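# Shelve labelled cartons on rack boards A and B

## Task

Place each carton on the rack board named on its label (A is the top board, B the lower one). It must rest flat on its bottom face and must not sit on another carton. Any carton that falls, or that slides down by more than a few centimetres, makes the task fail.

## Robot and tools

Robot: two six-joint UR-type arms, left_arm and right_arm. Each has a 140 mm two-finger gripper and rides its own carriage on one shared floor track. left_rail carries left_arm and is always on the +y side; right_rail carries right_arm. The fingers of left_arm can fold: grip with the outer quarter of the pads, near the tips. Pressing the tips onto a surface folds them easily. right_arm's fingers are rigid.

Frame: all positions are in one frame fixed to the table, in metres. The table top is z = 0 and +z is up. +x is the direction the arms face and +y is to their left. The track runs along y at x = 0, with y = 0 at its middle, and the table starts at x = 0.17. Each arm base sits at x = 0, y = its carriage position_m, z = 0.04. end_effector_position is the point between the pads when closed. The gripper's +z runs along the fingers and its y axis is the closing direction.

execute_actions(actions, cameras): actions is a list holding one action, or an empty list for a status readout. An action may carry the keys rows, steps, until, left_rail and right_rail.
- rows: up to 15 rows, each applied for one 1/30 s control step. Every row is a single list of 18 numbers in [-1, 1] covering both arms. The order is left_arm shoulder pan, shoulder lift, elbow, wrist 1, wrist 2, wrist 3, then gripper position, force_limit, speed. After that come the same nine for right_arm. The six joint numbers are offsets, not poses. They count from the Joint targets shown when the call begins, not from the previous row, so sending the same offset again moves further. Scale: 1.0 is 1.481 rad for shoulder pan and lift, and 2.222 rad for the elbow and the three wrists. Send 0 to keep a joint at its target. The three gripper numbers are absolute settings. For position, +1 is fully open (140 mm), about -0.8 is where the pads touch, and -1 closes until blocked. force_limit (-1 to +1) sets the squeeze. speed runs from -1 (about 30 mm/s) to +1 (250 mm/s). To leave a gripper unchanged, repeat its last three numbers.
- steps: 1 to 450 control steps, default 15, never fewer than the number of rows. After the last row the arm keeps heading to that row's target.
- left_rail / right_rail: position_m is an absolute carriage place along y, in metres. Ranges are -0.8 to 1.5 for left_rail and -1.5 to 0.8 for right_rail. speed_m_s runs 0.01 to 1, acceleration_factor 0.1 to 1, and {"stop": true} brakes. A carriage drive carries its arm in its current pose.
- until: ends the action early on rail fields. Example: {"right_rail": {"position_status": ["!=", "moving"]}}, or {"all": {"status": "ended"}}.
- cameras: a list of names from cam_low, cam_left_wrist and cam_right_wrist, or ["all"].

move(target, speed, blend, stop_force, zero, blocking, cameras): a joint-space path. target is one 18-number row laid out as above, or a list of up to 15 such rows. Every row's joint offsets count from the same starting Joint targets. speed is in rad/s for the joint with the farthest to go, from 0.01 to 3.14 (default 0.5). Use a much lower value when you expect contact. blend is a corner-rounding radius in rad. stop_force (4 to 120 N, one value for both arms) ends an arm's path when its wrist senses that much push. Leave it out when lifting away from something. zero, true by default, re-zeroes the sensor first. With blocking=false the call returns early; call wait or stop before sending more rows. The result adds a "move:" line, for example done, off_target, held or fault.

wait(seconds 0 to 10) lets time pass. stop brakes a running move. zoom_image(camera, region [x0, y0, x1, y1]) crops the latest image, at most 504x504 px, with the origin at the top-left. zero_wrist_force(arm) re-zeroes one wrist sensor. read_manual gives licence texts. finished_scene(scene) ends the scene for good; call it only when every carton is settled and the robot no longer holds anything.

Result lines:
- Joint positions, velocities and targets: one block per arm. Each block starts with the rail value (m or m/s), followed by six joint values (rad or rad/s).
- Joint torques and Wrist force/torque: the wrist readings are along the gripper's own axes.
- object_status: 0 moving, 2 stopped while closing (a proper grip), 3 at the commanded spot or the pads touched (possibly empty).
- position_measured: counts, where 3 is open and 230 is pads touching.
- position_status: moving, done, contact_stop, time_out or stopped_*. position_answer: taken or not_taken.
- Flags to watch for: "joint sent to its limit", "joint command not followed" (clearance check), fault lines and MOTOR HOT.

Cautions:
- Joints move only about 0.43 to 0.65 rad ahead of where they are, so split large moves over several calls.
- Let a carriage arrive before placing anything with its arm.
- Keep the carriages at least about 0.78 m apart.
- A net force of around 150 N, or joint torque over its limit (wrist limits are only about 28 to 31 N m), stops that arm for 10 s.
- Avoid arm-to-arm contact and fast impacts.
- Never release a carton while it is moving, and never let anything fall or end up off the table.
- Long holds at full reach heat the motors.

Each tool is called as name(argument=value, ...), one argument or row to a line, values as JSON.

## Session

I'll start by looking at the scene.

execute_actions(
  actions=[],
)

Scene clock: 0.00 s.
left_arm: end_effector_position=(+0.3563, +0.7786, +0.5790) position_measured=3 object_status=3 end_effector_quat_wxyz=(+0.000, +0.000, +1.000, +0.000) | right_arm: end_effector_position=(+0.3563, -0.6214, +0.5790) position_measured=3 object_status=3 end_effector_quat_wxyz=(+0.000, +0.000, +1.000, +0.000)
Joint positions: left_arm=[0.7 -0.281 -2.157 1.821 -1.235 -1.571 -0.28] | right_arm=[-0.7 -0.281 -2.157 1.821 -1.235 -1.571 -0.28]
Joint velocities: within noise
Joint torques (N m): no reading
Wrist force (N): no reading
Wrist torque (N m): no reading
Wrist force, peak (N): no reading
Joint targets: left_arm=[0.700 -0.280 -2.157 1.821 -1.235 -1.571 -0.280] | right_arm=[-0.700 -0.281 -2.157 1.821 -1.235 -1.571 -0.280]
Tool commands: left_gripper/position=+1.0 left_gripper/force_limit=+1.0 left_gripper/speed=+1.0 right_gripper/position=+1.0 right_gripper/force_limit=+1.0 right_gripper/speed=+1.0
left_rail: position_m=0.700 position_status=done
right_rail: position_m=-0.700 position_status=done

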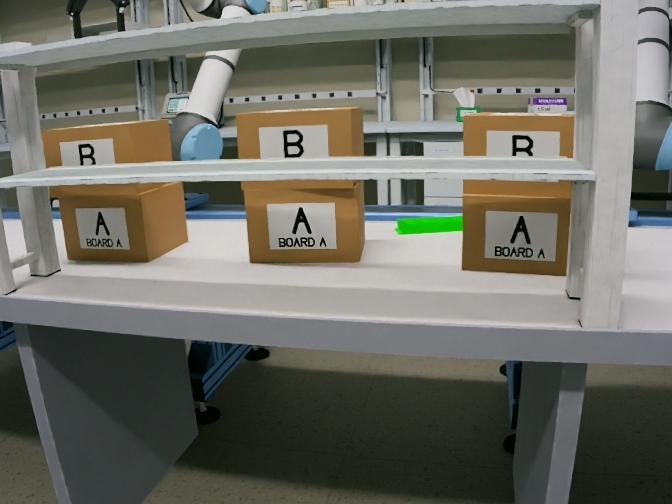

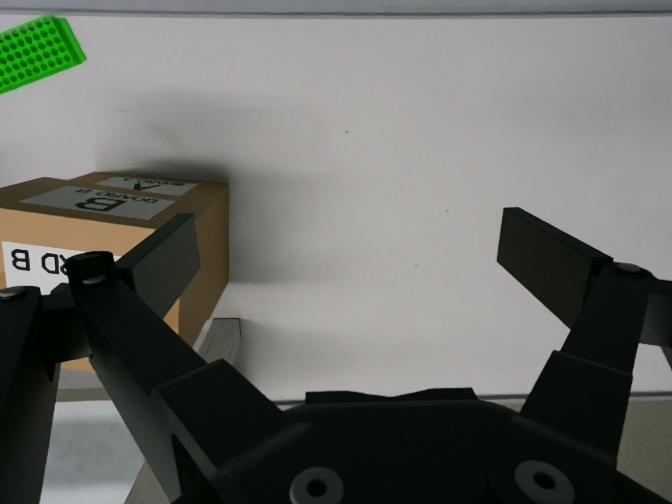

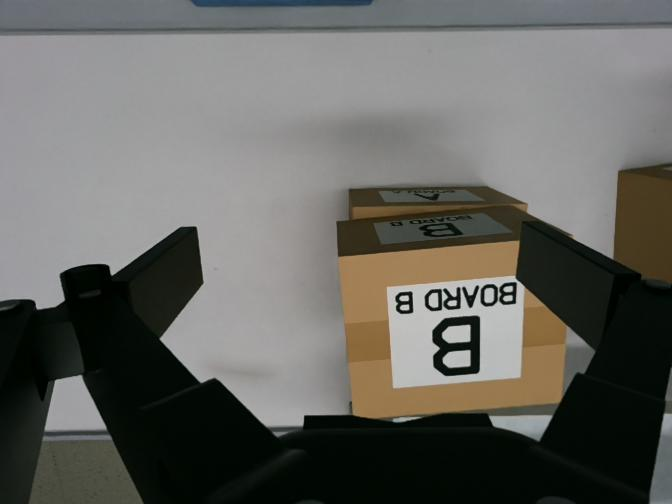

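zoom_image(
  camera="cam_low",
  region=[0, 0, 336, 340],
)

zoom_image(
  camera="cam_low",
  region=[336, 0, 672, 340],
)

zoom_image(
  camera="cam_right_wrist",
  region=[300, 150, 672, 470],
)

zoom_image(
  camera="cam_left_wrist",
  region=[0, 150, 336, 480],
)

Scaled by 1.482.

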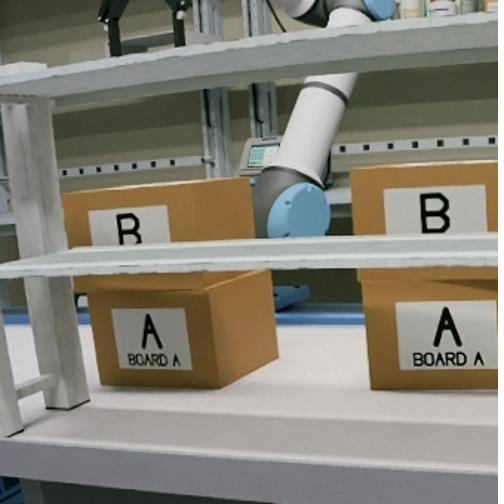

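Scaled by 1.482.

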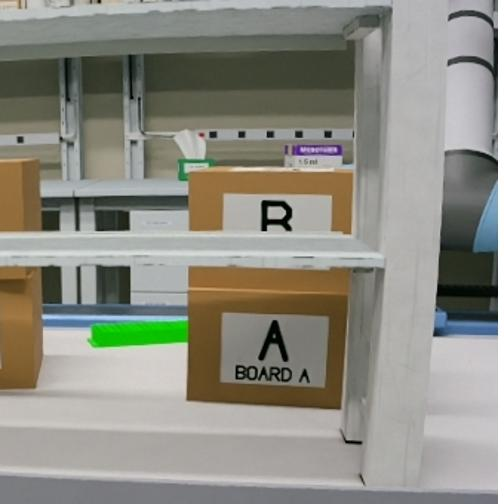

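Scaled by 1.355.

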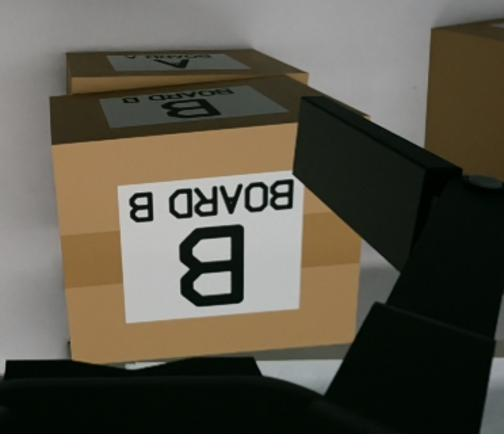

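Scaled by 1.500.

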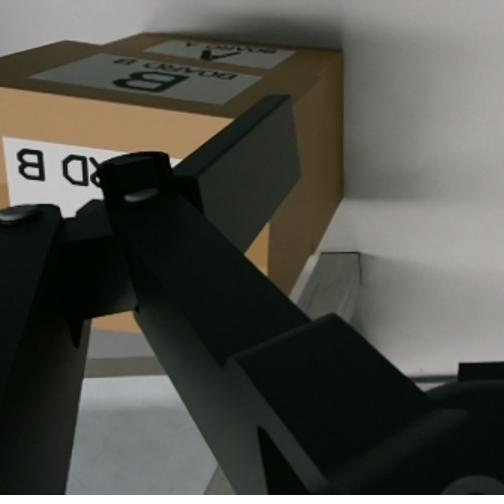

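execute_actions(
  actions=[
    {"left_rail": {"position_m": 0.38, "acceleration_factor": 0.6}, "steps": 150, "until": {"left_rail": {"position_status": ["!=", "moving"]}}},
  ],
  cameras=[],
)

execute_actions(
  actions=[
    {"right_rail": {"position_m": -0.42, "acceleration_factor": 0.6}, "steps": 150, "until": {"right_rail": {"position_status": ["!=", "moving"]}}},
  ],
  cameras=["all"],
)

Scene clock: 764.63 s.
left_arm: end_effector_position=(+0.3563, +0.4586, +0.5790) position_measured=3 object_status=3 end_effector_quat_wxyz=(+0.000, +0.000, +1.000, +0.000) end_effector_velocity=(+0.000, -0.001, +0.000) end_effector_angular_velocity=(+0.001, +0.000, -0.001) | right_arm: end_effector_position=(+0.3563, -0.6214, +0.5790) position_measured=3 object_status=3 end_effector_quat_wxyz=(+0.000, +0.000, +1.000, +0.000)
Joint positions: left_arm=[0.38 -0.281 -2.157 1.821 -1.235 -1.571 -0.28] | right_arm=[-0.7 -0.281 -2.157 1.821 -1.235 -1.571 -0.28]
Joint velocities: left_arm=[-0.001 0 0 0 0.001 0 0] | right_arm=[within noise]
Joint torques (N m): left_arm=[0.48 6.32 -48.97 -3.19 0.02 0.27] | right_arm=[-1.2 3.97 -41.17 -4.02 0.35 0.31]
Wrist force (N): left_arm=[-0.1 0.1 -0.2] | right_arm=[0.3 0.0 0.2]
Wrist torque (N m): left_arm=[0.02 0.02 0.00] | right_arm=[0.00 -0.06 0.00]
Wrist force, peak (N): left_arm=[0.2 1.3 -0.3] | right_arm=[0.6 -0.1 0.4]
Joint targets: left_arm=[0.380 -0.280 -2.157 1.821 -1.235 -1.571 -0.280] | right_arm=[-0.700 -0.281 -2.157 1.821 -1.235 -1.571 -0.280]
Tool commands: left_gripper/position=+1.0 left_gripper/force_limit=+1.0 left_gripper/speed=+1.0 right_gripper/position=+1.0 right_gripper/force_limit=+1.0 right_gripper/speed=+1.0
left_rail: position_m=0.380 position_status=done
right_rail: position_m=-0.700 position_status=done
No camera images: "cameras" was empty.

Scene clock: 766.57 s.
left_arm: end_effector_position=(+0.3563, +0.4586, +0.5790) position_measured=3 object_status=3 end_effector_quat_wxyz=(+0.000, +0.000, +1.000, +0.000) | right_arm: end_effector_position=(+0.3563, -0.3415, +0.5790) position_measured=3 object_status=3 end_effector_quat_wxyz=(+0.000, +0.000, +1.000, +0.000) end_effector_velocity=(+0.000, +0.001, +0.000) end_effector_angular_velocity=(+0.001, -0.001, +0.000)
Joint positions: left_arm=[0.38 -0.281 -2.157 1.821 -1.235 -1.571 -0.28] | right_arm=[-0.42 -0.281 -2.157 1.821 -1.235 -1.571 -0.28]
Joint velocities: left_arm=[within noise] | right_arm=[0.001 0 -0.001 0 0 0.001 0]
Joint torques (N m): left_arm=[-2.79 6.14 -47.42 -3.28 0.03 0.01] | right_arm=[-2.62 5.35 -39.54 -3.69 0.34 0.2]
Wrist force (N): left_arm=[-0.1 -0.3 -0.4] | right_arm=[0.4 0.0 0.4]
Wrist torque (N m): left_arm=[-0.07 0.02 0.00] | right_arm=[0.00 -0.08 0.00]
Wrist force, peak (N): left_arm=[0.1 0.2 -0.5] | right_arm=[0.2 -1.3 0.2]
Joint targets: left_arm=[0.380 -0.280 -2.157 1.821 -1.235 -1.571 -0.280] | right_arm=[-0.420 -0.281 -2.157 1.821 -1.235 -1.571 -0.280]
Tool commands: left_gripper/position=+1.0 left_gripper/force_limit=+1.0 left_gripper/speed=+1.0 right_gripper/position=+1.0 right_gripper/force_limit=+1.0 right_gripper/speed=+1.0
left_rail: position_m=0.380 position_status=done
right_rail: position_m=-0.420 position_status=done
camera_calibration:
cam_left_wrist: T_world_to_cam=[[0.00214105, 0.999833, 0.0181292, -0.460736], [0.941022, -0.00814831, 0.338248, -0.531303], [0.338339, 0.0163358, -0.940882, 0.599461], [0, 0, 0, 1]] pos_world=[0.298133, 0.446537, 0.752087]
cam_right_wrist: T_world_to_cam=[[0.0224336, 0.999667, 0.0127834, 0.333016], [0.95045, -0.0252913, 0.309847, -0.52495], [0.310067, 0.00519896, -0.950701, 0.617773], [0, 0, 0, 1]] pos_world=[0.299918, -0.349394, 0.745714]

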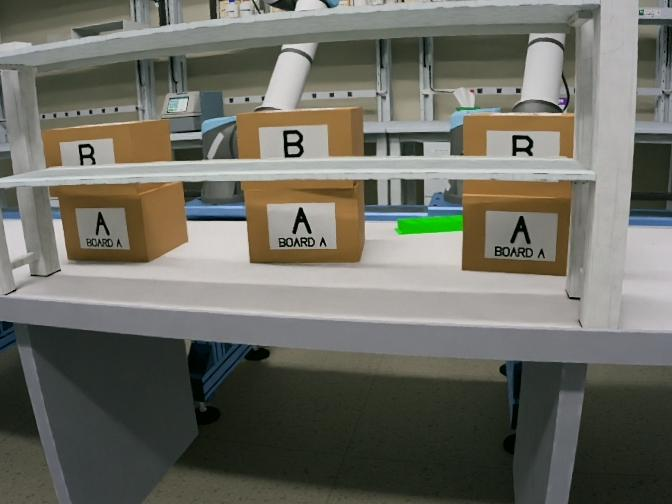

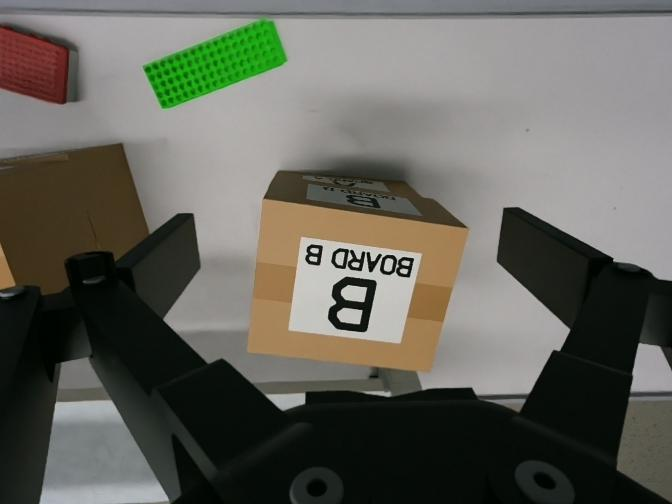

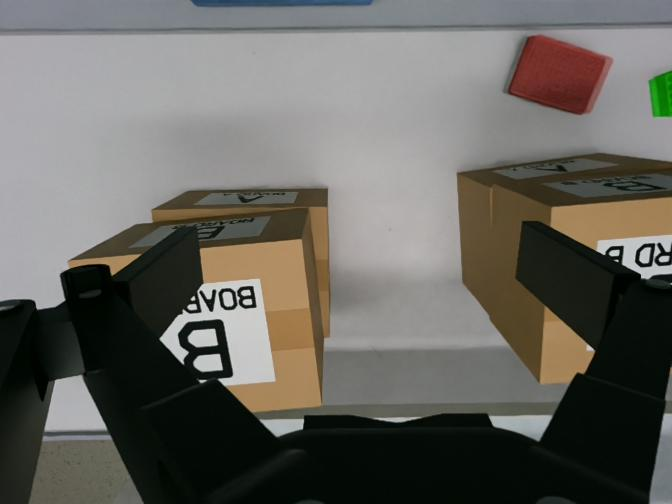

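zoom_image(
  camera="cam_right_wrist",
  region=[60, 150, 396, 430],
)

zoom_image(
  camera="cam_right_wrist",
  region=[400, 130, 672, 440],
)

zoom_image(
  camera="cam_left_wrist",
  region=[180, 150, 500, 430],
)

zoom_image(
  camera="cam_left_wrist",
  region=[0, 120, 240, 430],
)

Scaled by 1.500.

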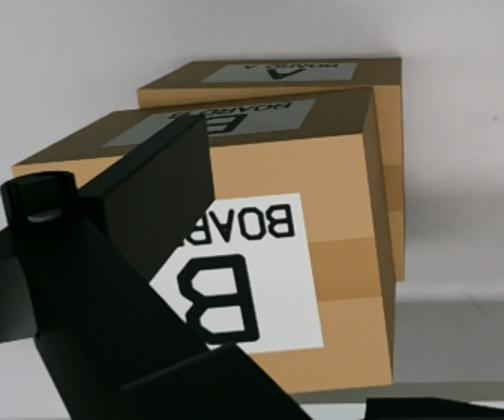

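Scaled by 1.626.

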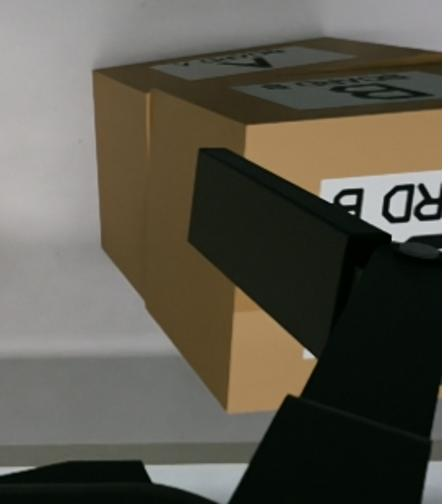

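Scaled by 1.575.

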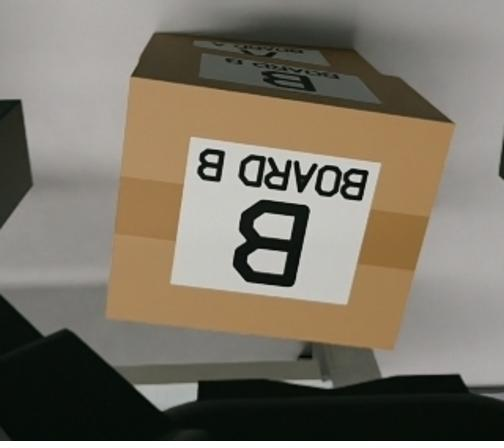

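Scaled by 1.626.

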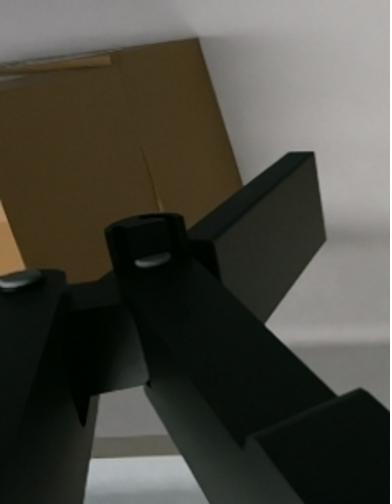

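zoom_image(
  camera="cam_left_wrist",
  region=[240, 150, 490, 250],
)

zoom_image(
  camera="cam_right_wrist",
  region=[440, 140, 672, 260],
)

zoom_image(
  camera="cam_right_wrist",
  region=[310, 320, 672, 430],
)

zoom_image(
  camera="cam_left_wrist",
  region=[50, 320, 450, 430],
)

Scaled by 2.016.

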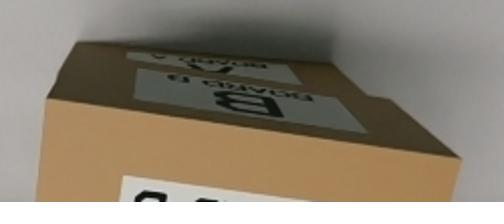

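Scaled by 2.172.

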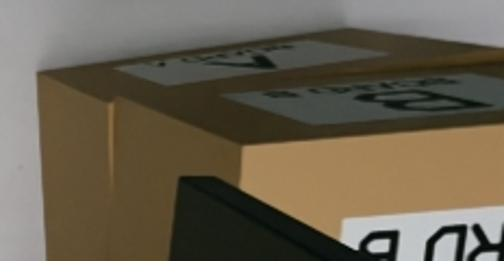

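Scaled by 1.392.

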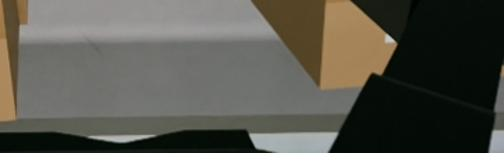

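Scaled by 1.260.

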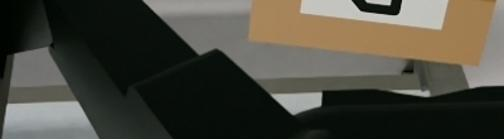

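move(
  target=[0.0945, -0.056, 0.0941, 0.2993, 0.707, 0.063, 1, 1, 1, 0.0945, -0.056, 0.0941, 0.2993, 0.707, 0.063, 1, 1, 1],
  speed=1.2,
  cameras=[],
)

move(
  target=[0.0945, -0.0574, 0.0905, 0.2988, 0.707, 0.063, 1, 1, 1, 0.0945, -0.0574, 0.0905, 0.2988, 0.707, 0.063, 1, 1, 1],
  speed=1.2,
  cameras=["all"],
)

Scene clock: 912.00 s.
left_arm: end_effector_position=(+0.3328, +0.8528, +0.7351) position_measured=3 object_status=3 end_effector_quat_wxyz=(-0.178, +0.272, +0.653, +0.684) | right_arm: end_effector_position=(+0.3328, +0.0528, +0.7351) position_measured=3 object_status=3 end_effector_quat_wxyz=(-0.178, +0.272, +0.653, +0.684)
Joint positions: left_arm=[0.38 -0.141 -2.24 2.03 -0.57 0 -0.141] | right_arm=[-0.42 -0.141 -2.24 2.03 -0.57 0 -0.141]
Joint torques (N m): left_arm=[12.63 -11.25 -39.41 0.58 4.78 2.72] | right_arm=[13.4 -1.29 -36.23 0.05 5.82 2.89]
Wrist force (N): left_arm=[-0.2 0.0 -0.2] | right_arm=[0.3 0.4 -0.7]
Wrist torque (N m): left_arm=[-0.10 0.06 -0.08] | right_arm=[0.23 -0.31 0.17]
Wrist force, peak (N): left_arm=[0.5 -4.0 -1.1] | right_arm=[0.8 -3.8 -0.9]
Joint targets: left_arm=[0.380 -0.141 -2.240 2.030 -0.570 0.000 -0.141] | right_arm=[-0.420 -0.141 -2.240 2.030 -0.570 0.000 -0.141]
left_rail: position_m=0.380 position_status=done
right_rail: position_m=-0.420 position_status=done
move: done
No camera images: "cameras" was empty.

Scene clock: 914.10 s.
left_arm: end_effector_position=(+0.4903, +0.5539, +0.6009) position_measured=3 object_status=3 end_effector_quat_wxyz=(+0.000, +0.707, +0.000, +0.707) | right_arm: end_effector_position=(+0.4903, -0.2461, +0.6009) position_measured=3 object_status=3 end_effector_quat_wxyz=(+0.000, +0.707, +0.000, +0.707)
Joint positions: left_arm=[0.38 -0.001 -2.325 2.231 0.094 1.571 -0.001] | right_arm=[-0.42 -0.001 -2.325 2.231 0.094 1.571 -0.001]
Joint torques (N m): left_arm=[12.82 -8.94 -40.88 0.77 2.21 3.02] | right_arm=[12.44 4.82 -36.76 0.54 3.57 2.82]
Wrist force (N): left_arm=[-0.7 0.5 -0.3] | right_arm=[-0.6 1.6 -1.6]
Wrist torque (N m): left_arm=[-0.15 0.12 0.27] | right_arm=[0.14 -0.20 0.12]
Wrist force, peak (N): left_arm=[-2.0 1.9 -0.7] | right_arm=[-1.5 2.0 -2.5]
Joint targets: left_arm=[0.380 -0.001 -2.325 2.231 0.094 1.571 -0.001] | right_arm=[-0.420 -0.001 -2.325 2.231 0.094 1.571 -0.001]
left_rail: position_m=0.380 position_status=done
right_rail: position_m=-0.420 position_status=done
move: done
camera_calibration:
cam_left_wrist: T_world_to_cam=[[-0.0187749, -0.999822, -0.00158038, 0.572858], [-0.33825, 0.00783917, -0.941024, 0.723152], [0.940869, -0.0171331, -0.338337, -0.0657397], [0, 0, 0, 1]] pos_world=[0.317214, 0.565961, 0.659166]
cam_right_wrist: T_world_to_cam=[[-0.013425, -0.999672, -0.0218072, -0.219354], [-0.309919, 0.0248952, -0.950437, 0.730983], [0.950668, -0.00600115, -0.310152, -0.105067], [0, 0, 0, 1]] pos_world=[0.323485, -0.23811, 0.657383]

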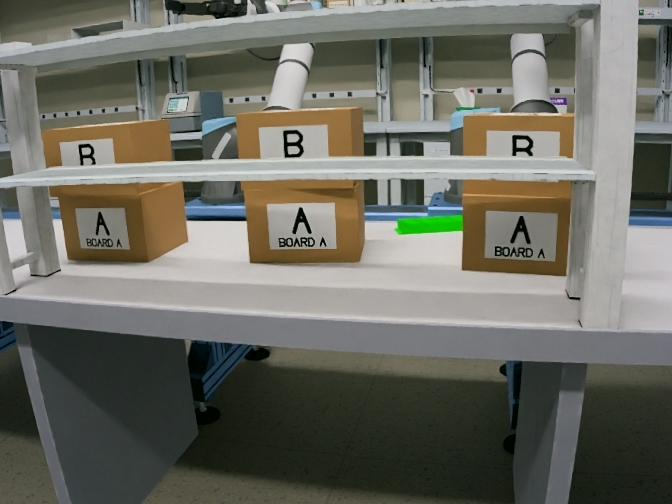

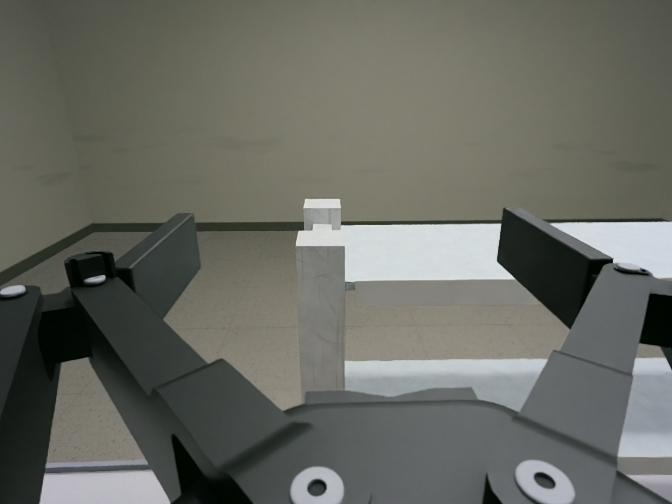

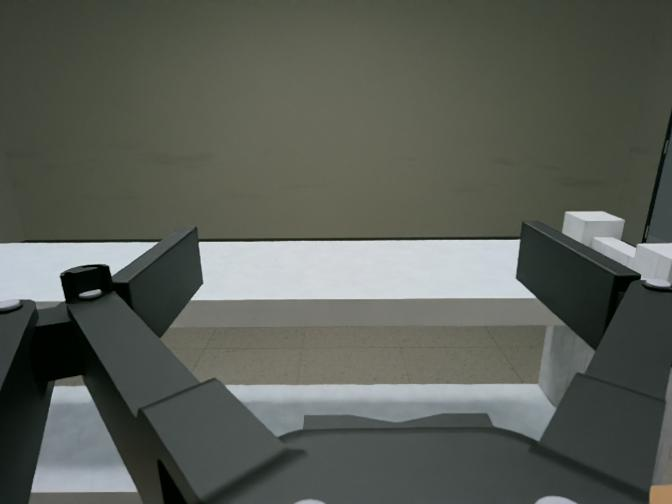

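zoom_image(
  camera="cam_left_wrist",
  region=[270, 180, 520, 410],
)

zoom_image(
  camera="cam_right_wrist",
  region=[160, 220, 672, 504],
)

zoom_image(
  camera="cam_left_wrist",
  region=[520, 340, 672, 504],
)

zoom_image(
  camera="cam_right_wrist",
  region=[520, 190, 672, 430],
)

Scaled by 2.016.

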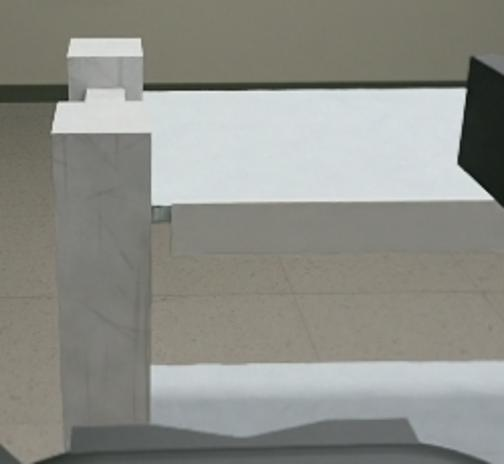

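Region (160, 220, 672, 504) is 512x284 pixels. A region can be at most 504 by 504 pixels.

Scaled by 3.073.

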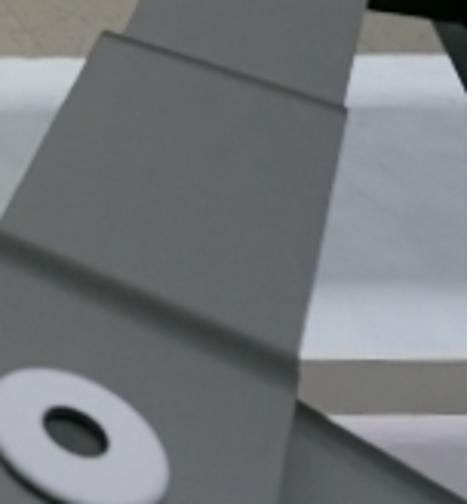

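Scaled by 2.100.

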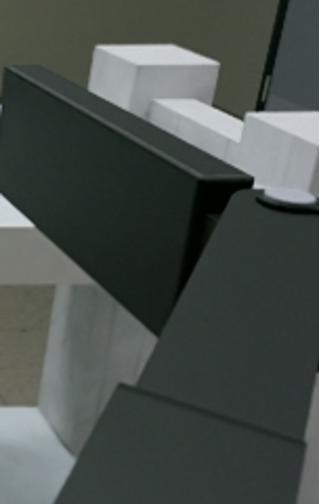

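execute_actions(
  actions=[
    {"right_rail": {"position_m": -0.605, "acceleration_factor": 0.6}, "steps": 150, "until": {"right_rail": {"position_status": ["!=", "moving"]}}},
  ],
  cameras=[],
)

execute_actions(
  actions=[
    {"left_rail": {"position_m": 0.245, "acceleration_factor": 0.6}, "steps": 150, "until": {"left_rail": {"position_status": ["!=", "moving"]}}},
  ],
  cameras=["cam_left_wrist", "cam_right_wrist"],
)

move(
  target=[0.0007, 0.2114, 0.0664, -0.2073, 0.3927, 0.7074, -1, 1, -1, 0.0007, 0.2114, 0.0664, -0.2073, -0.3928, -0.7065, 0.23, 1, 0],
  speed=0.9,
  cameras=["cam_left_wrist", "cam_right_wrist"],
)

Scene clock: 1109.00 s.
left_arm: end_effector_position=(+0.4903, +0.5538, +0.6009) position_measured=3 object_status=3 end_effector_quat_wxyz=(+0.000, +0.707, +0.000, +0.707) | right_arm: end_effector_position=(+0.4903, -0.4311, +0.6009) position_measured=3 object_status=3 end_effector_quat_wxyz=(+0.000, +0.707, +0.000, +0.707) end_effector_velocity=(+0.000, -0.001, +0.000) end_effector_angular_velocity=(-0.001, +0.000, +0.000)
Joint positions: left_arm=[0.38 -0.001 -2.325 2.231 0.094 1.571 -0.001] | right_arm=[-0.605 -0.001 -2.325 2.231 0.094 1.571 -0.001]
Joint velocities: left_arm=[within noise] | right_arm=[-0.001 0 0 0 0 0 -0.001]
Joint torques (N m): left_arm=[11.36 -6.85 -52.35 -1.63 1.15 2.93] | right_arm=[9.05 5 -48.08 -1.27 2.77 2.77]
Wrist force (N): left_arm=[-0.7 0.5 0.0] | right_arm=[-0.4 1.3 -1.4]
Wrist torque (N m): left_arm=[-0.16 0.10 0.27] | right_arm=[0.09 -0.26 0.12]
Wrist force, peak (N): left_arm=[-1.0 1.0 -0.5] | right_arm=[-0.4 2.1 -1.7]
Joint targets: left_arm=[0.380 -0.001 -2.325 2.231 0.094 1.571 -0.001] | right_arm=[-0.605 -0.001 -2.325 2.231 0.094 1.571 -0.001]
Tool commands: left_gripper/position=+1.0 left_gripper/force_limit=+1.0 left_gripper/speed=+1.0 right_gripper/position=+1.0 right_gripper/force_limit=+1.0 right_gripper/speed=+1.0
left_rail: position_m=0.380 position_status=done
right_rail: position_m=-0.605 position_status=done
No camera images: "cameras" was empty.

Scene clock: 1110.43 s.
left_arm: end_effector_position=(+0.4903, +0.4189, +0.6009) position_measured=3 object_status=3 end_effector_quat_wxyz=(+0.000, +0.707, +0.000, +0.707) end_effector_velocity=(+0.000, +0.000, +0.000) end_effector_angular_velocity=(+0.000, +0.000, +0.001) | right_arm: end_effector_position=(+0.4903, -0.4312, +0.6009) position_measured=3 object_status=3 end_effector_quat_wxyz=(+0.000, +0.707, +0.000, +0.707)
Joint positions: left_arm=[0.245 -0.001 -2.325 2.231 0.094 1.571 -0.001] | right_arm=[-0.605 -0.001 -2.325 2.231 0.094 1.571 -0.001]
Joint velocities: left_arm=[-0.001 0 -0.001 0.001 0 -0.001 0] | right_arm=[within noise]
Joint torques (N m): left_arm=[7.88 -6.37 -54.45 -2.19 1.03 2.47] | right_arm=[8.45 4.42 -50.45 -1.6 2.58 2.58]
Wrist force (N): left_arm=[-0.7 0.8 0.2] | right_arm=[-0.5 1.4 -1.7]
Wrist torque (N m): left_arm=[-0.09 0.11 0.27] | right_arm=[0.09 -0.24 0.12]
Wrist force, peak (N): left_arm=[-0.8 1.6 0.0] | right_arm=[-0.4 1.5 -1.9]
Joint targets: left_arm=[0.245 -0.001 -2.325 2.231 0.094 1.571 -0.001] | right_arm=[-0.605 -0.001 -2.325 2.231 0.094 1.571 -0.001]
Tool commands: left_gripper/position=+1.0 left_gripper/force_limit=+1.0 left_gripper/speed=+1.0 right_gripper/position=+1.0 right_gripper/force_limit=+1.0 right_gripper/speed=+1.0
left_rail: position_m=0.245 position_status=done
right_rail: position_m=-0.605 position_status=done
camera_calibration:
cam_left_wrist: T_world_to_cam=[[-0.0189615, -0.999819, -0.00150911, 0.437993], [-0.338337, 0.00783687, -0.940993, 0.724217], [0.940834, -0.0173321, -0.338424, -0.0678967], [0, 0, 0, 1]] pos_world=[0.317214, 0.431061, 0.659166]
cam_right_wrist: T_world_to_cam=[[-0.0136484, -0.999668, -0.0218411, -0.404298], [-0.310005, 0.0249973, -0.950406, 0.735641], [0.950637, -0.00620074, -0.310243, -0.106192], [0, 0, 0, 1]] pos_world=[0.323484, -0.423211, 0.657382]
Images, in order (width x height): cam_left_wrist 672x504, cam_right_wrist 672x504.

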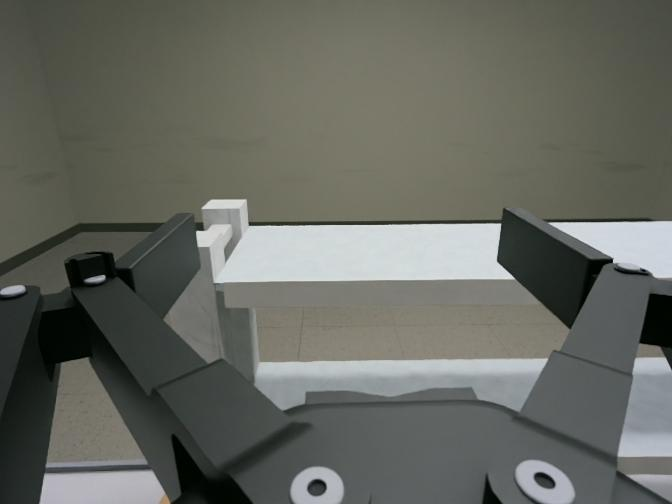

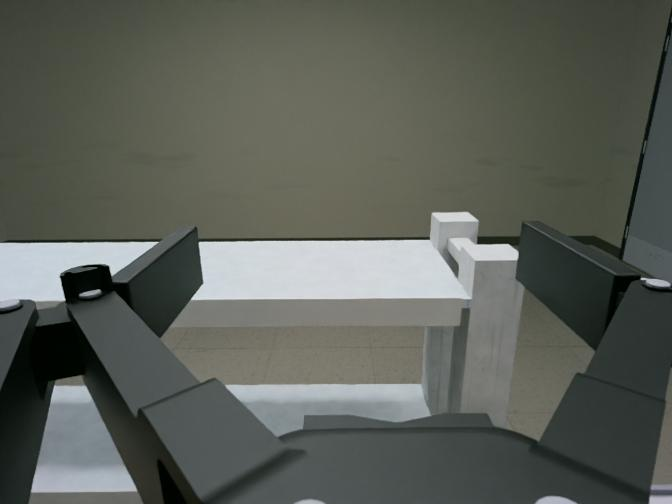

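Scene clock: 1115.80 s.
left_arm: end_effector_position=(+0.4909, +0.1585, +0.4498) position_measured=233 object_status=0 end_effector_quat_wxyz=(+0.242, -0.242, +0.665, -0.664) | right_arm: end_effector_position=(+0.4907, -0.1698, +0.4498) position_measured=100 object_status=3 end_effector_quat_wxyz=(+0.241, +0.242, +0.664, +0.665)
Joint positions: left_arm=[0.245 0.001 -2.012 2.379 -0.367 2.444 1.571] | right_arm=[-0.605 0.001 -2.012 2.379 -0.367 0.698 -1.57]
Joint torques (N m): left_arm=[9.23 15.85 -42.07 -3.38 2.29 2.9] | right_arm=[10.02 5.34 -37.71 -4.24 -2.7 -2.26]
Wrist force (N): left_arm=[-0.7 1.6 -0.1] | right_arm=[0.8 1.0 0.5]
Wrist torque (N m): left_arm=[0.00 0.19 0.35] | right_arm=[0.35 -0.33 0.01]
Wrist force, peak (N): left_arm=[-0.6 2.7 0.1] | right_arm=[-0.1 4.8 -2.0]
Joint targets: left_arm=[0.245 0.001 -2.012 2.379 -0.367 2.444 1.571] | right_arm=[-0.605 0.001 -2.012 2.379 -0.367 0.698 -1.570]
left_rail: position_m=0.245 position_status=done
right_rail: position_m=-0.605 position_status=done
move: done
camera_calibration:
cam_left_wrist: T_world_to_cam=[[-0.0100408, 0.0156188, -0.999828, 0.461186], [0.503284, 0.86408, 0.00844397, -0.391633], [0.864063, -0.503113, -0.0165367, -0.154246], [0, 0, 0, 1]] pos_world=[0.335012, 0.253596, 0.461863]
cam_right_wrist: T_world_to_cam=[[0.00955374, -0.0245561, 0.999653, -0.451519], [0.52931, -0.848033, -0.0258902, -0.390306], [0.848375, 0.529374, 0.00489589, -0.152629], [0, 0, 0, 1]] pos_world=[0.340393, -0.261282, 0.442004]
Images, in order (width x height): cam_left_wrist 672x504, cam_right_wrist 672x504.

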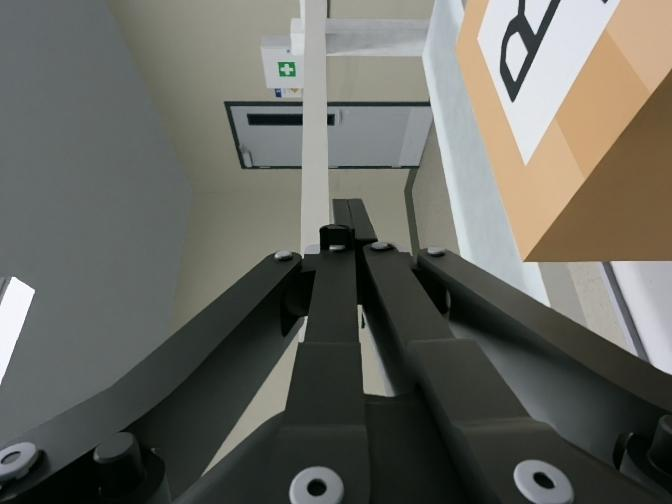

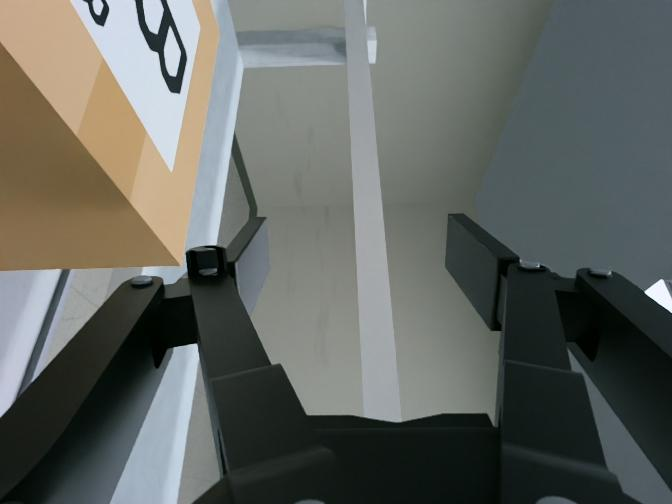

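move(
  target=[0, 0.2234, 0.1067, -0.2556, 0, 0, -1, 1, -1, 0, 0.2234, 0.1067, -0.2556, 0, 0, 0.23, 1, 0],
  speed=0.5,
  cameras=["all"],
)

Scene clock: 1162.30 s.
left_arm: end_effector_position=(+0.4911, +0.1585, +0.2500) position_measured=233 object_status=3 end_effector_quat_wxyz=(+0.242, -0.242, +0.665, -0.664) | right_arm: end_effector_position=(+0.4909, -0.1697, +0.2500) position_measured=100 object_status=3 end_effector_quat_wxyz=(+0.241, +0.242, +0.664, +0.665)
Joint positions: left_arm=[0.245 0.001 -1.681 2.616 -0.934 2.444 1.571] | right_arm=[-0.605 0.001 -1.681 2.616 -0.934 0.698 -1.57]
Joint torques (N m): left_arm=[1.01 -1.9 -19.91 -5.23 1.71 2.86] | right_arm=[5.19 -9.51 -18.96 -6.43 -2.49 -1.93]
Wrist force (N): left_arm=[-0.7 1.7 -0.4] | right_arm=[0.6 1.2 1.0]
Wrist torque (N m): left_arm=[0.00 0.19 0.36] | right_arm=[0.50 -0.28 0.06]
Wrist force, peak (N): left_arm=[-0.4 3.3 -0.3] | right_arm=[1.0 3.2 0.3]
Joint targets: left_arm=[0.245 0.001 -1.681 2.616 -0.935 2.444 1.571] | right_arm=[-0.605 0.001 -1.681 2.616 -0.935 0.698 -1.570]
left_rail: position_m=0.245 position_status=done
right_rail: position_m=-0.605 position_status=done
move: done
camera_calibration:
cam_left_wrist: T_world_to_cam=[[-0.0100904, 0.015532, -0.999828, 0.261462], [0.503283, 0.864082, 0.00834406, -0.39002], [0.864063, -0.503112, -0.0165359, -0.157724], [0, 0, 0, 1]] pos_world=[0.335212, 0.253596, 0.262063]
cam_right_wrist: T_world_to_cam=[[0.00963827, -0.0245027, 0.999653, -0.251804], [0.529308, -0.848035, -0.0258897, -0.395531], [0.848375, 0.529374, 0.0047959, -0.151711], [0, 0, 0, 1]] pos_world=[0.340493, -0.261282, 0.242204]

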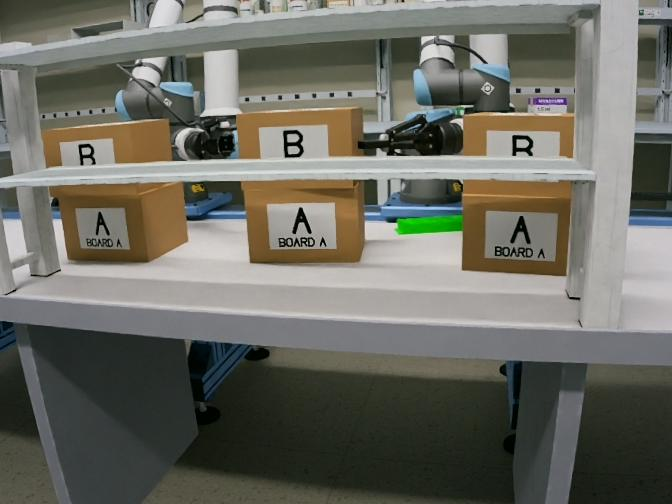

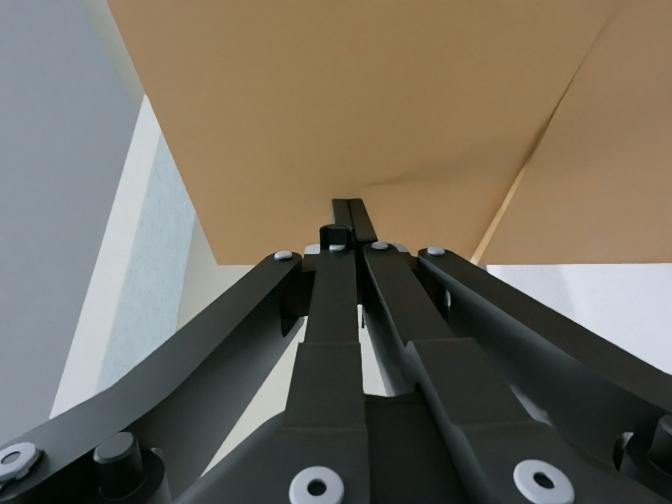

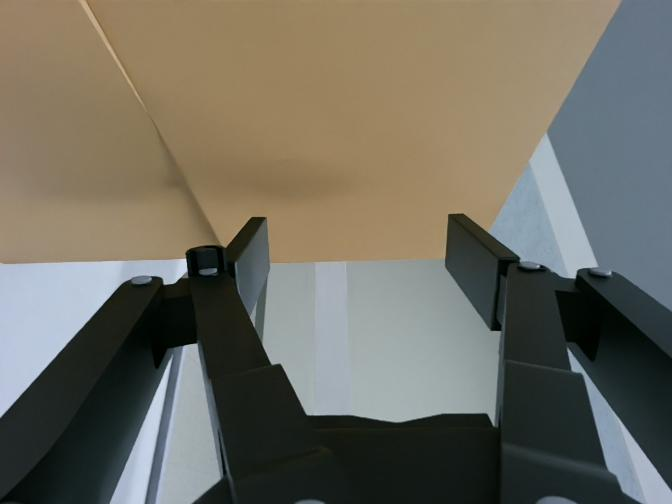

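move(
  target=[0, -0.0501, 0.0033, 0.0301, 0, 0, -1, 1, -1, 0, -0.0501, 0.0033, 0.0301, 0, 0, 0.23, 1, 0],
  speed=0.2,
  cameras=[],
)

execute_actions(
  actions=[
    {"right_rail": {"position_m": -0.592, "speed_m_s": 0.03}, "steps": 90, "until": {"right_rail": {"position_status": ["!=", "moving"]}}},
  ],
  cameras=["cam_left_wrist", "cam_right_wrist"],
)

Scene clock: 1323.70 s.
left_arm: end_effector_position=(+0.4761, +0.1585, +0.2669) position_measured=233 object_status=3 end_effector_quat_wxyz=(+0.242, -0.242, +0.665, -0.664) | right_arm: end_effector_position=(+0.4759, -0.1697, +0.2669) position_measured=100 object_status=3 end_effector_quat_wxyz=(+0.241, +0.242, +0.665, +0.665)
Joint positions: left_arm=[0.245 0.001 -1.755 2.623 -0.868 2.444 1.571] | right_arm=[-0.605 0.001 -1.755 2.623 -0.868 0.698 -1.57]
Joint torques (N m): left_arm=[-4.65 -37.05 -22.5 1.12 1.45 2.32] | right_arm=[3.18 -28.65 -20.74 1.74 -2.06 -1.81]
Wrist force (N): left_arm=[-0.6 1.9 -0.1] | right_arm=[0.6 1.5 0.6]
Wrist torque (N m): left_arm=[0.08 0.17 0.35] | right_arm=[0.53 -0.26 0.09]
Wrist force, peak (N): left_arm=[-0.9 2.3 0.0] | right_arm=[0.9 2.0 0.2]
Joint targets: left_arm=[0.245 0.001 -1.755 2.623 -0.868 2.444 1.571] | right_arm=[-0.605 0.001 -1.755 2.623 -0.868 0.698 -1.570]
left_rail: position_m=0.245 position_status=done
right_rail: position_m=-0.605 position_status=done
move: done
No camera images: "cameras" was empty.

Scene clock: 1324.47 s.
left_arm: end_effector_position=(+0.4761, +0.1585, +0.2669) position_measured=233 object_status=3 end_effector_quat_wxyz=(+0.242, -0.242, +0.665, -0.664) | right_arm: end_effector_position=(+0.4759, -0.1567, +0.2669) position_measured=100 object_status=3 end_effector_quat_wxyz=(+0.241, +0.242, +0.665, +0.665)
Joint positions: left_arm=[0.245 0.001 -1.755 2.623 -0.868 2.444 1.571] | right_arm=[-0.592 0.001 -1.755 2.623 -0.868 0.698 -1.57]
Joint torques (N m): left_arm=[-4.08 -36.87 -24.46 1.05 0.96 2.89] | right_arm=[1.86 -26.81 -22.16 1.27 -1.81 -1.69]
Wrist force (N): left_arm=[-0.8 1.9 -0.2] | right_arm=[0.7 1.1 0.5]
Wrist torque (N m): left_arm=[0.05 0.23 0.35] | right_arm=[0.46 -0.29 0.09]
Wrist force, peak (N): left_arm=[-0.9 2.0 0.0] | right_arm=[1.0 1.5 1.2]
Joint targets: left_arm=[0.245 0.001 -1.755 2.623 -0.868 2.444 1.571] | right_arm=[-0.592 0.001 -1.755 2.623 -0.868 0.698 -1.570]
Tool commands: left_gripper/position=-1.0 left_gripper/force_limit=+1.0 left_gripper/speed=-1.0 right_gripper/position=+0.23 right_gripper/force_limit=+1.0 right_gripper/speed=+0.0
left_rail: position_m=0.245 position_status=done
right_rail: position_m=-0.592 speed_m_s=0.03 position_status=done
camera_calibration:
cam_left_wrist: T_world_to_cam=[[-0.0100904, 0.015532, -0.999828, 0.278206], [0.503283, 0.864082, 0.00834406, -0.382562], [0.864063, -0.503112, -0.0165359, -0.144397], [0, 0, 0, 1]] pos_world=[0.320112, 0.253596, 0.278963]
cam_right_wrist: T_world_to_cam=[[0.00963827, -0.0245027, 0.999653, -0.268332], [0.529308, -0.848035, -0.0258897, -0.376042], [0.848375, 0.529374, 0.0047959, -0.146002], [0, 0, 0, 1]] pos_world=[0.325493, -0.248182, 0.259204]
Images, in order (width x height): cam_left_wrist 672x504, cam_right_wrist 672x504.

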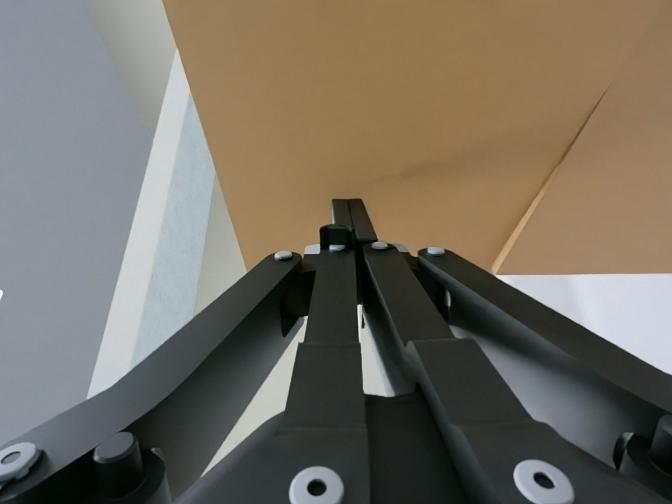

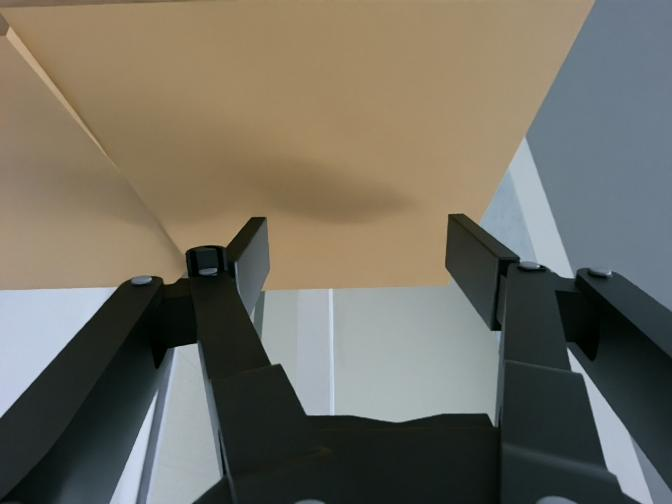

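execute_actions(
  actions=[
    {"right_rail": {"position_m": -0.586, "speed_m_s": 0.02}, "steps": 60, "until": {"right_rail": {"position_status": ["!=", "moving"]}}},
  ],
  cameras=[],
)

execute_actions(
  actions=[
    {"left_rail": {"position_m": 0.240, "speed_m_s": 0.02}, "steps": 60, "until": {"left_rail": {"position_status": ["!=", "moving"]}}},
  ],
  cameras=[],
)

Scene clock: 1346.07 s.
left_arm: end_effector_position=(+0.4761, +0.1585, +0.2669) position_measured=233 object_status=3 end_effector_quat_wxyz=(+0.242, -0.242, +0.665, -0.664) | right_arm: end_effector_position=(+0.4759, -0.1508, +0.2669) position_measured=100 object_status=3 end_effector_quat_wxyz=(+0.241, +0.242, +0.665, +0.665)
Joint positions: left_arm=[0.245 0.001 -1.755 2.623 -0.868 2.444 1.571] | right_arm=[-0.586 0.001 -1.755 2.623 -0.868 0.698 -1.57]
Joint torques (N m): left_arm=[-8.35 -35.02 -29.92 0.29 0.61 2.23] | right_arm=[-1.15 -25.89 -28.93 0.5 -1.7 -1.8]
Wrist force (N): left_arm=[-0.9 1.6 -0.2] | right_arm=[0.7 1.7 0.7]
Wrist torque (N m): left_arm=[0.02 0.23 0.35] | right_arm=[0.57 -0.28 0.09]
Wrist force, peak (N): left_arm=[-0.8 2.1 -0.1] | right_arm=[0.8 1.7 0.9]
Joint targets: left_arm=[0.245 0.001 -1.755 2.623 -0.868 2.444 1.571] | right_arm=[-0.586 0.001 -1.755 2.623 -0.868 0.698 -1.570]
Tool commands: left_gripper/position=-1.0 left_gripper/force_limit=+1.0 left_gripper/speed=-1.0 right_gripper/position=+0.23 right_gripper/force_limit=+1.0 right_gripper/speed=+0.0
left_rail: position_m=0.245 position_status=done
right_rail: position_m=-0.586 speed_m_s=0.02 position_status=done
No camera images: "cameras" was empty.

Scene clock: 1346.63 s.
left_arm: end_effector_position=(+0.4761, +0.1535, +0.2669) position_measured=233 object_status=3 end_effector_quat_wxyz=(+0.242, -0.242, +0.665, -0.664) | right_arm: end_effector_position=(+0.4759, -0.1508, +0.2669) position_measured=100 object_status=3 end_effector_quat_wxyz=(+0.241, +0.242, +0.665, +0.665)
Joint positions: left_arm=[0.24 0.001 -1.755 2.623 -0.868 2.444 1.571] | right_arm=[-0.586 0.001 -1.755 2.623 -0.868 0.698 -1.57]
Joint torques (N m): left_arm=[-9.63 -36.95 -31.19 0.02 0.52 2.65] | right_arm=[-1.35 -25.01 -29.02 0.47 -1.71 -1.75]
Wrist force (N): left_arm=[-3.6 1.7 -3.3] | right_arm=[0.4 1.6 0.5]
Wrist torque (N m): left_arm=[0.02 0.12 0.35] | right_arm=[0.55 -0.23 0.09]
Wrist force, peak (N): left_arm=[-3.3 2.0 -3.8] | right_arm=[0.8 1.5 0.6]
Joint targets: left_arm=[0.240 0.001 -1.755 2.623 -0.868 2.444 1.571] | right_arm=[-0.586 0.001 -1.755 2.623 -0.868 0.698 -1.570]
Tool commands: left_gripper/position=-1.0 left_gripper/force_limit=+1.0 left_gripper/speed=-1.0 right_gripper/position=+0.23 right_gripper/force_limit=+1.0 right_gripper/speed=+0.0
left_rail: position_m=0.240 speed_m_s=0.02 position_status=done
right_rail: position_m=-0.586 speed_m_s=0.02 position_status=done
No camera images: "cameras" was empty.

execute_actions(
  actions=[
    {"right_rail": {"position_m": -0.583, "speed_m_s": 0.02}, "steps": 60, "until": {"right_rail": {"position_status": ["!=", "moving"]}}},
  ],
  cameras=[],
)

Scene clock: 1354.07 s.
left_arm: end_effector_position=(+0.4761, +0.1535, +0.2669) position_measured=233 object_status=3 end_effector_quat_wxyz=(+0.242, -0.242, +0.665, -0.664) | right_arm: end_effector_position=(+0.4759, -0.1478, +0.2669) position_measured=100 object_status=3 end_effector_quat_wxyz=(+0.241, +0.242, +0.665, +0.665)
Joint positions: left_arm=[0.24 0.001 -1.755 2.623 -0.868 2.444 1.571] | right_arm=[-0.583 0.001 -1.755 2.623 -0.868 0.698 -1.57]
Joint torques (N m): left_arm=[-12.03 -35.28 -36.91 0.12 1.69 2.5] | right_arm=[-4.38 -24.1 -35.7 -0.45 -1.6 -1.65]
Wrist force (N): left_arm=[-13.0 1.2 -15.9] | right_arm=[-15.0 3.2 -21.2]
Wrist torque (N m): left_arm=[0.07 -0.07 0.35] | right_arm=[1.02 -0.34 -0.16]
Wrist force, peak (N): left_arm=[-13.2 1.7 -15.9] | right_arm=[-15.0 3.2 -21.2]
Joint targets: left_arm=[0.240 0.001 -1.755 2.623 -0.868 2.444 1.571] | right_arm=[-0.583 0.001 -1.755 2.623 -0.868 0.698 -1.570]
Tool commands: left_gripper/position=-1.0 left_gripper/force_limit=+1.0 left_gripper/speed=-1.0 right_gripper/position=+0.23 right_gripper/force_limit=+1.0 right_gripper/speed=+0.0
left_rail: position_m=0.240 speed_m_s=0.02 position_status=done
right_rail: position_m=-0.583 speed_m_s=0.02 position_status=done
No camera images: "cameras" was empty.

execute_actions(
  actions=[
    {"left_rail": {"position_m": 0.2385, "speed_m_s": 0.02}, "steps": 60, "until": {"left_rail": {"position_status": ["!=", "moving"]}}},
  ],
  cameras=[],
)

Scene clock: 1363.97 s.
left_arm: end_effector_position=(+0.4761, +0.1520, +0.2669) position_measured=233 object_status=3 end_effector_quat_wxyz=(+0.242, -0.242, +0.665, -0.664) | right_arm: end_effector_position=(+0.4759, -0.1477, +0.2669) position_measured=100 object_status=3 end_effector_quat_wxyz=(+0.241, +0.242, +0.664, +0.665)
Joint positions: left_arm=[0.239 0.001 -1.755 2.623 -0.868 2.444 1.571] | right_arm=[-0.583 0 -1.755 2.623 -0.868 0.698 -1.57]
Joint torques (N m): left_arm=[-12.8 -34.6 -42.7 -0.9 7.47 2.43] | right_arm=[0.62 -23.27 -35.76 -1.05 -1.62 -1.34]
Wrist force (N): left_arm=[-28.1 0.4 -32.5] | right_arm=[-22.0 3.3 -29.1]
Wrist torque (N m): left_arm=[0.05 -0.48 0.34] | right_arm=[1.05 -0.34 -0.19]
Wrist force, peak (N): left_arm=[-28.1 0.4 -32.5] | right_arm=[-22.0 3.3 -29.1]
Joint targets: left_arm=[0.239 0.001 -1.755 2.623 -0.868 2.444 1.571] | right_arm=[-0.583 0.001 -1.755 2.623 -0.868 0.698 -1.570]
Tool commands: left_gripper/position=-1.0 left_gripper/force_limit=+1.0 left_gripper/speed=-1.0 right_gripper/position=+0.23 right_gripper/force_limit=+1.0 right_gripper/speed=+0.0
left_rail: position_m=0.239 speed_m_s=0.02 position_status=done
right_rail: position_m=-0.583 speed_m_s=0.02 position_status=done
No camera images: "cameras" was empty.


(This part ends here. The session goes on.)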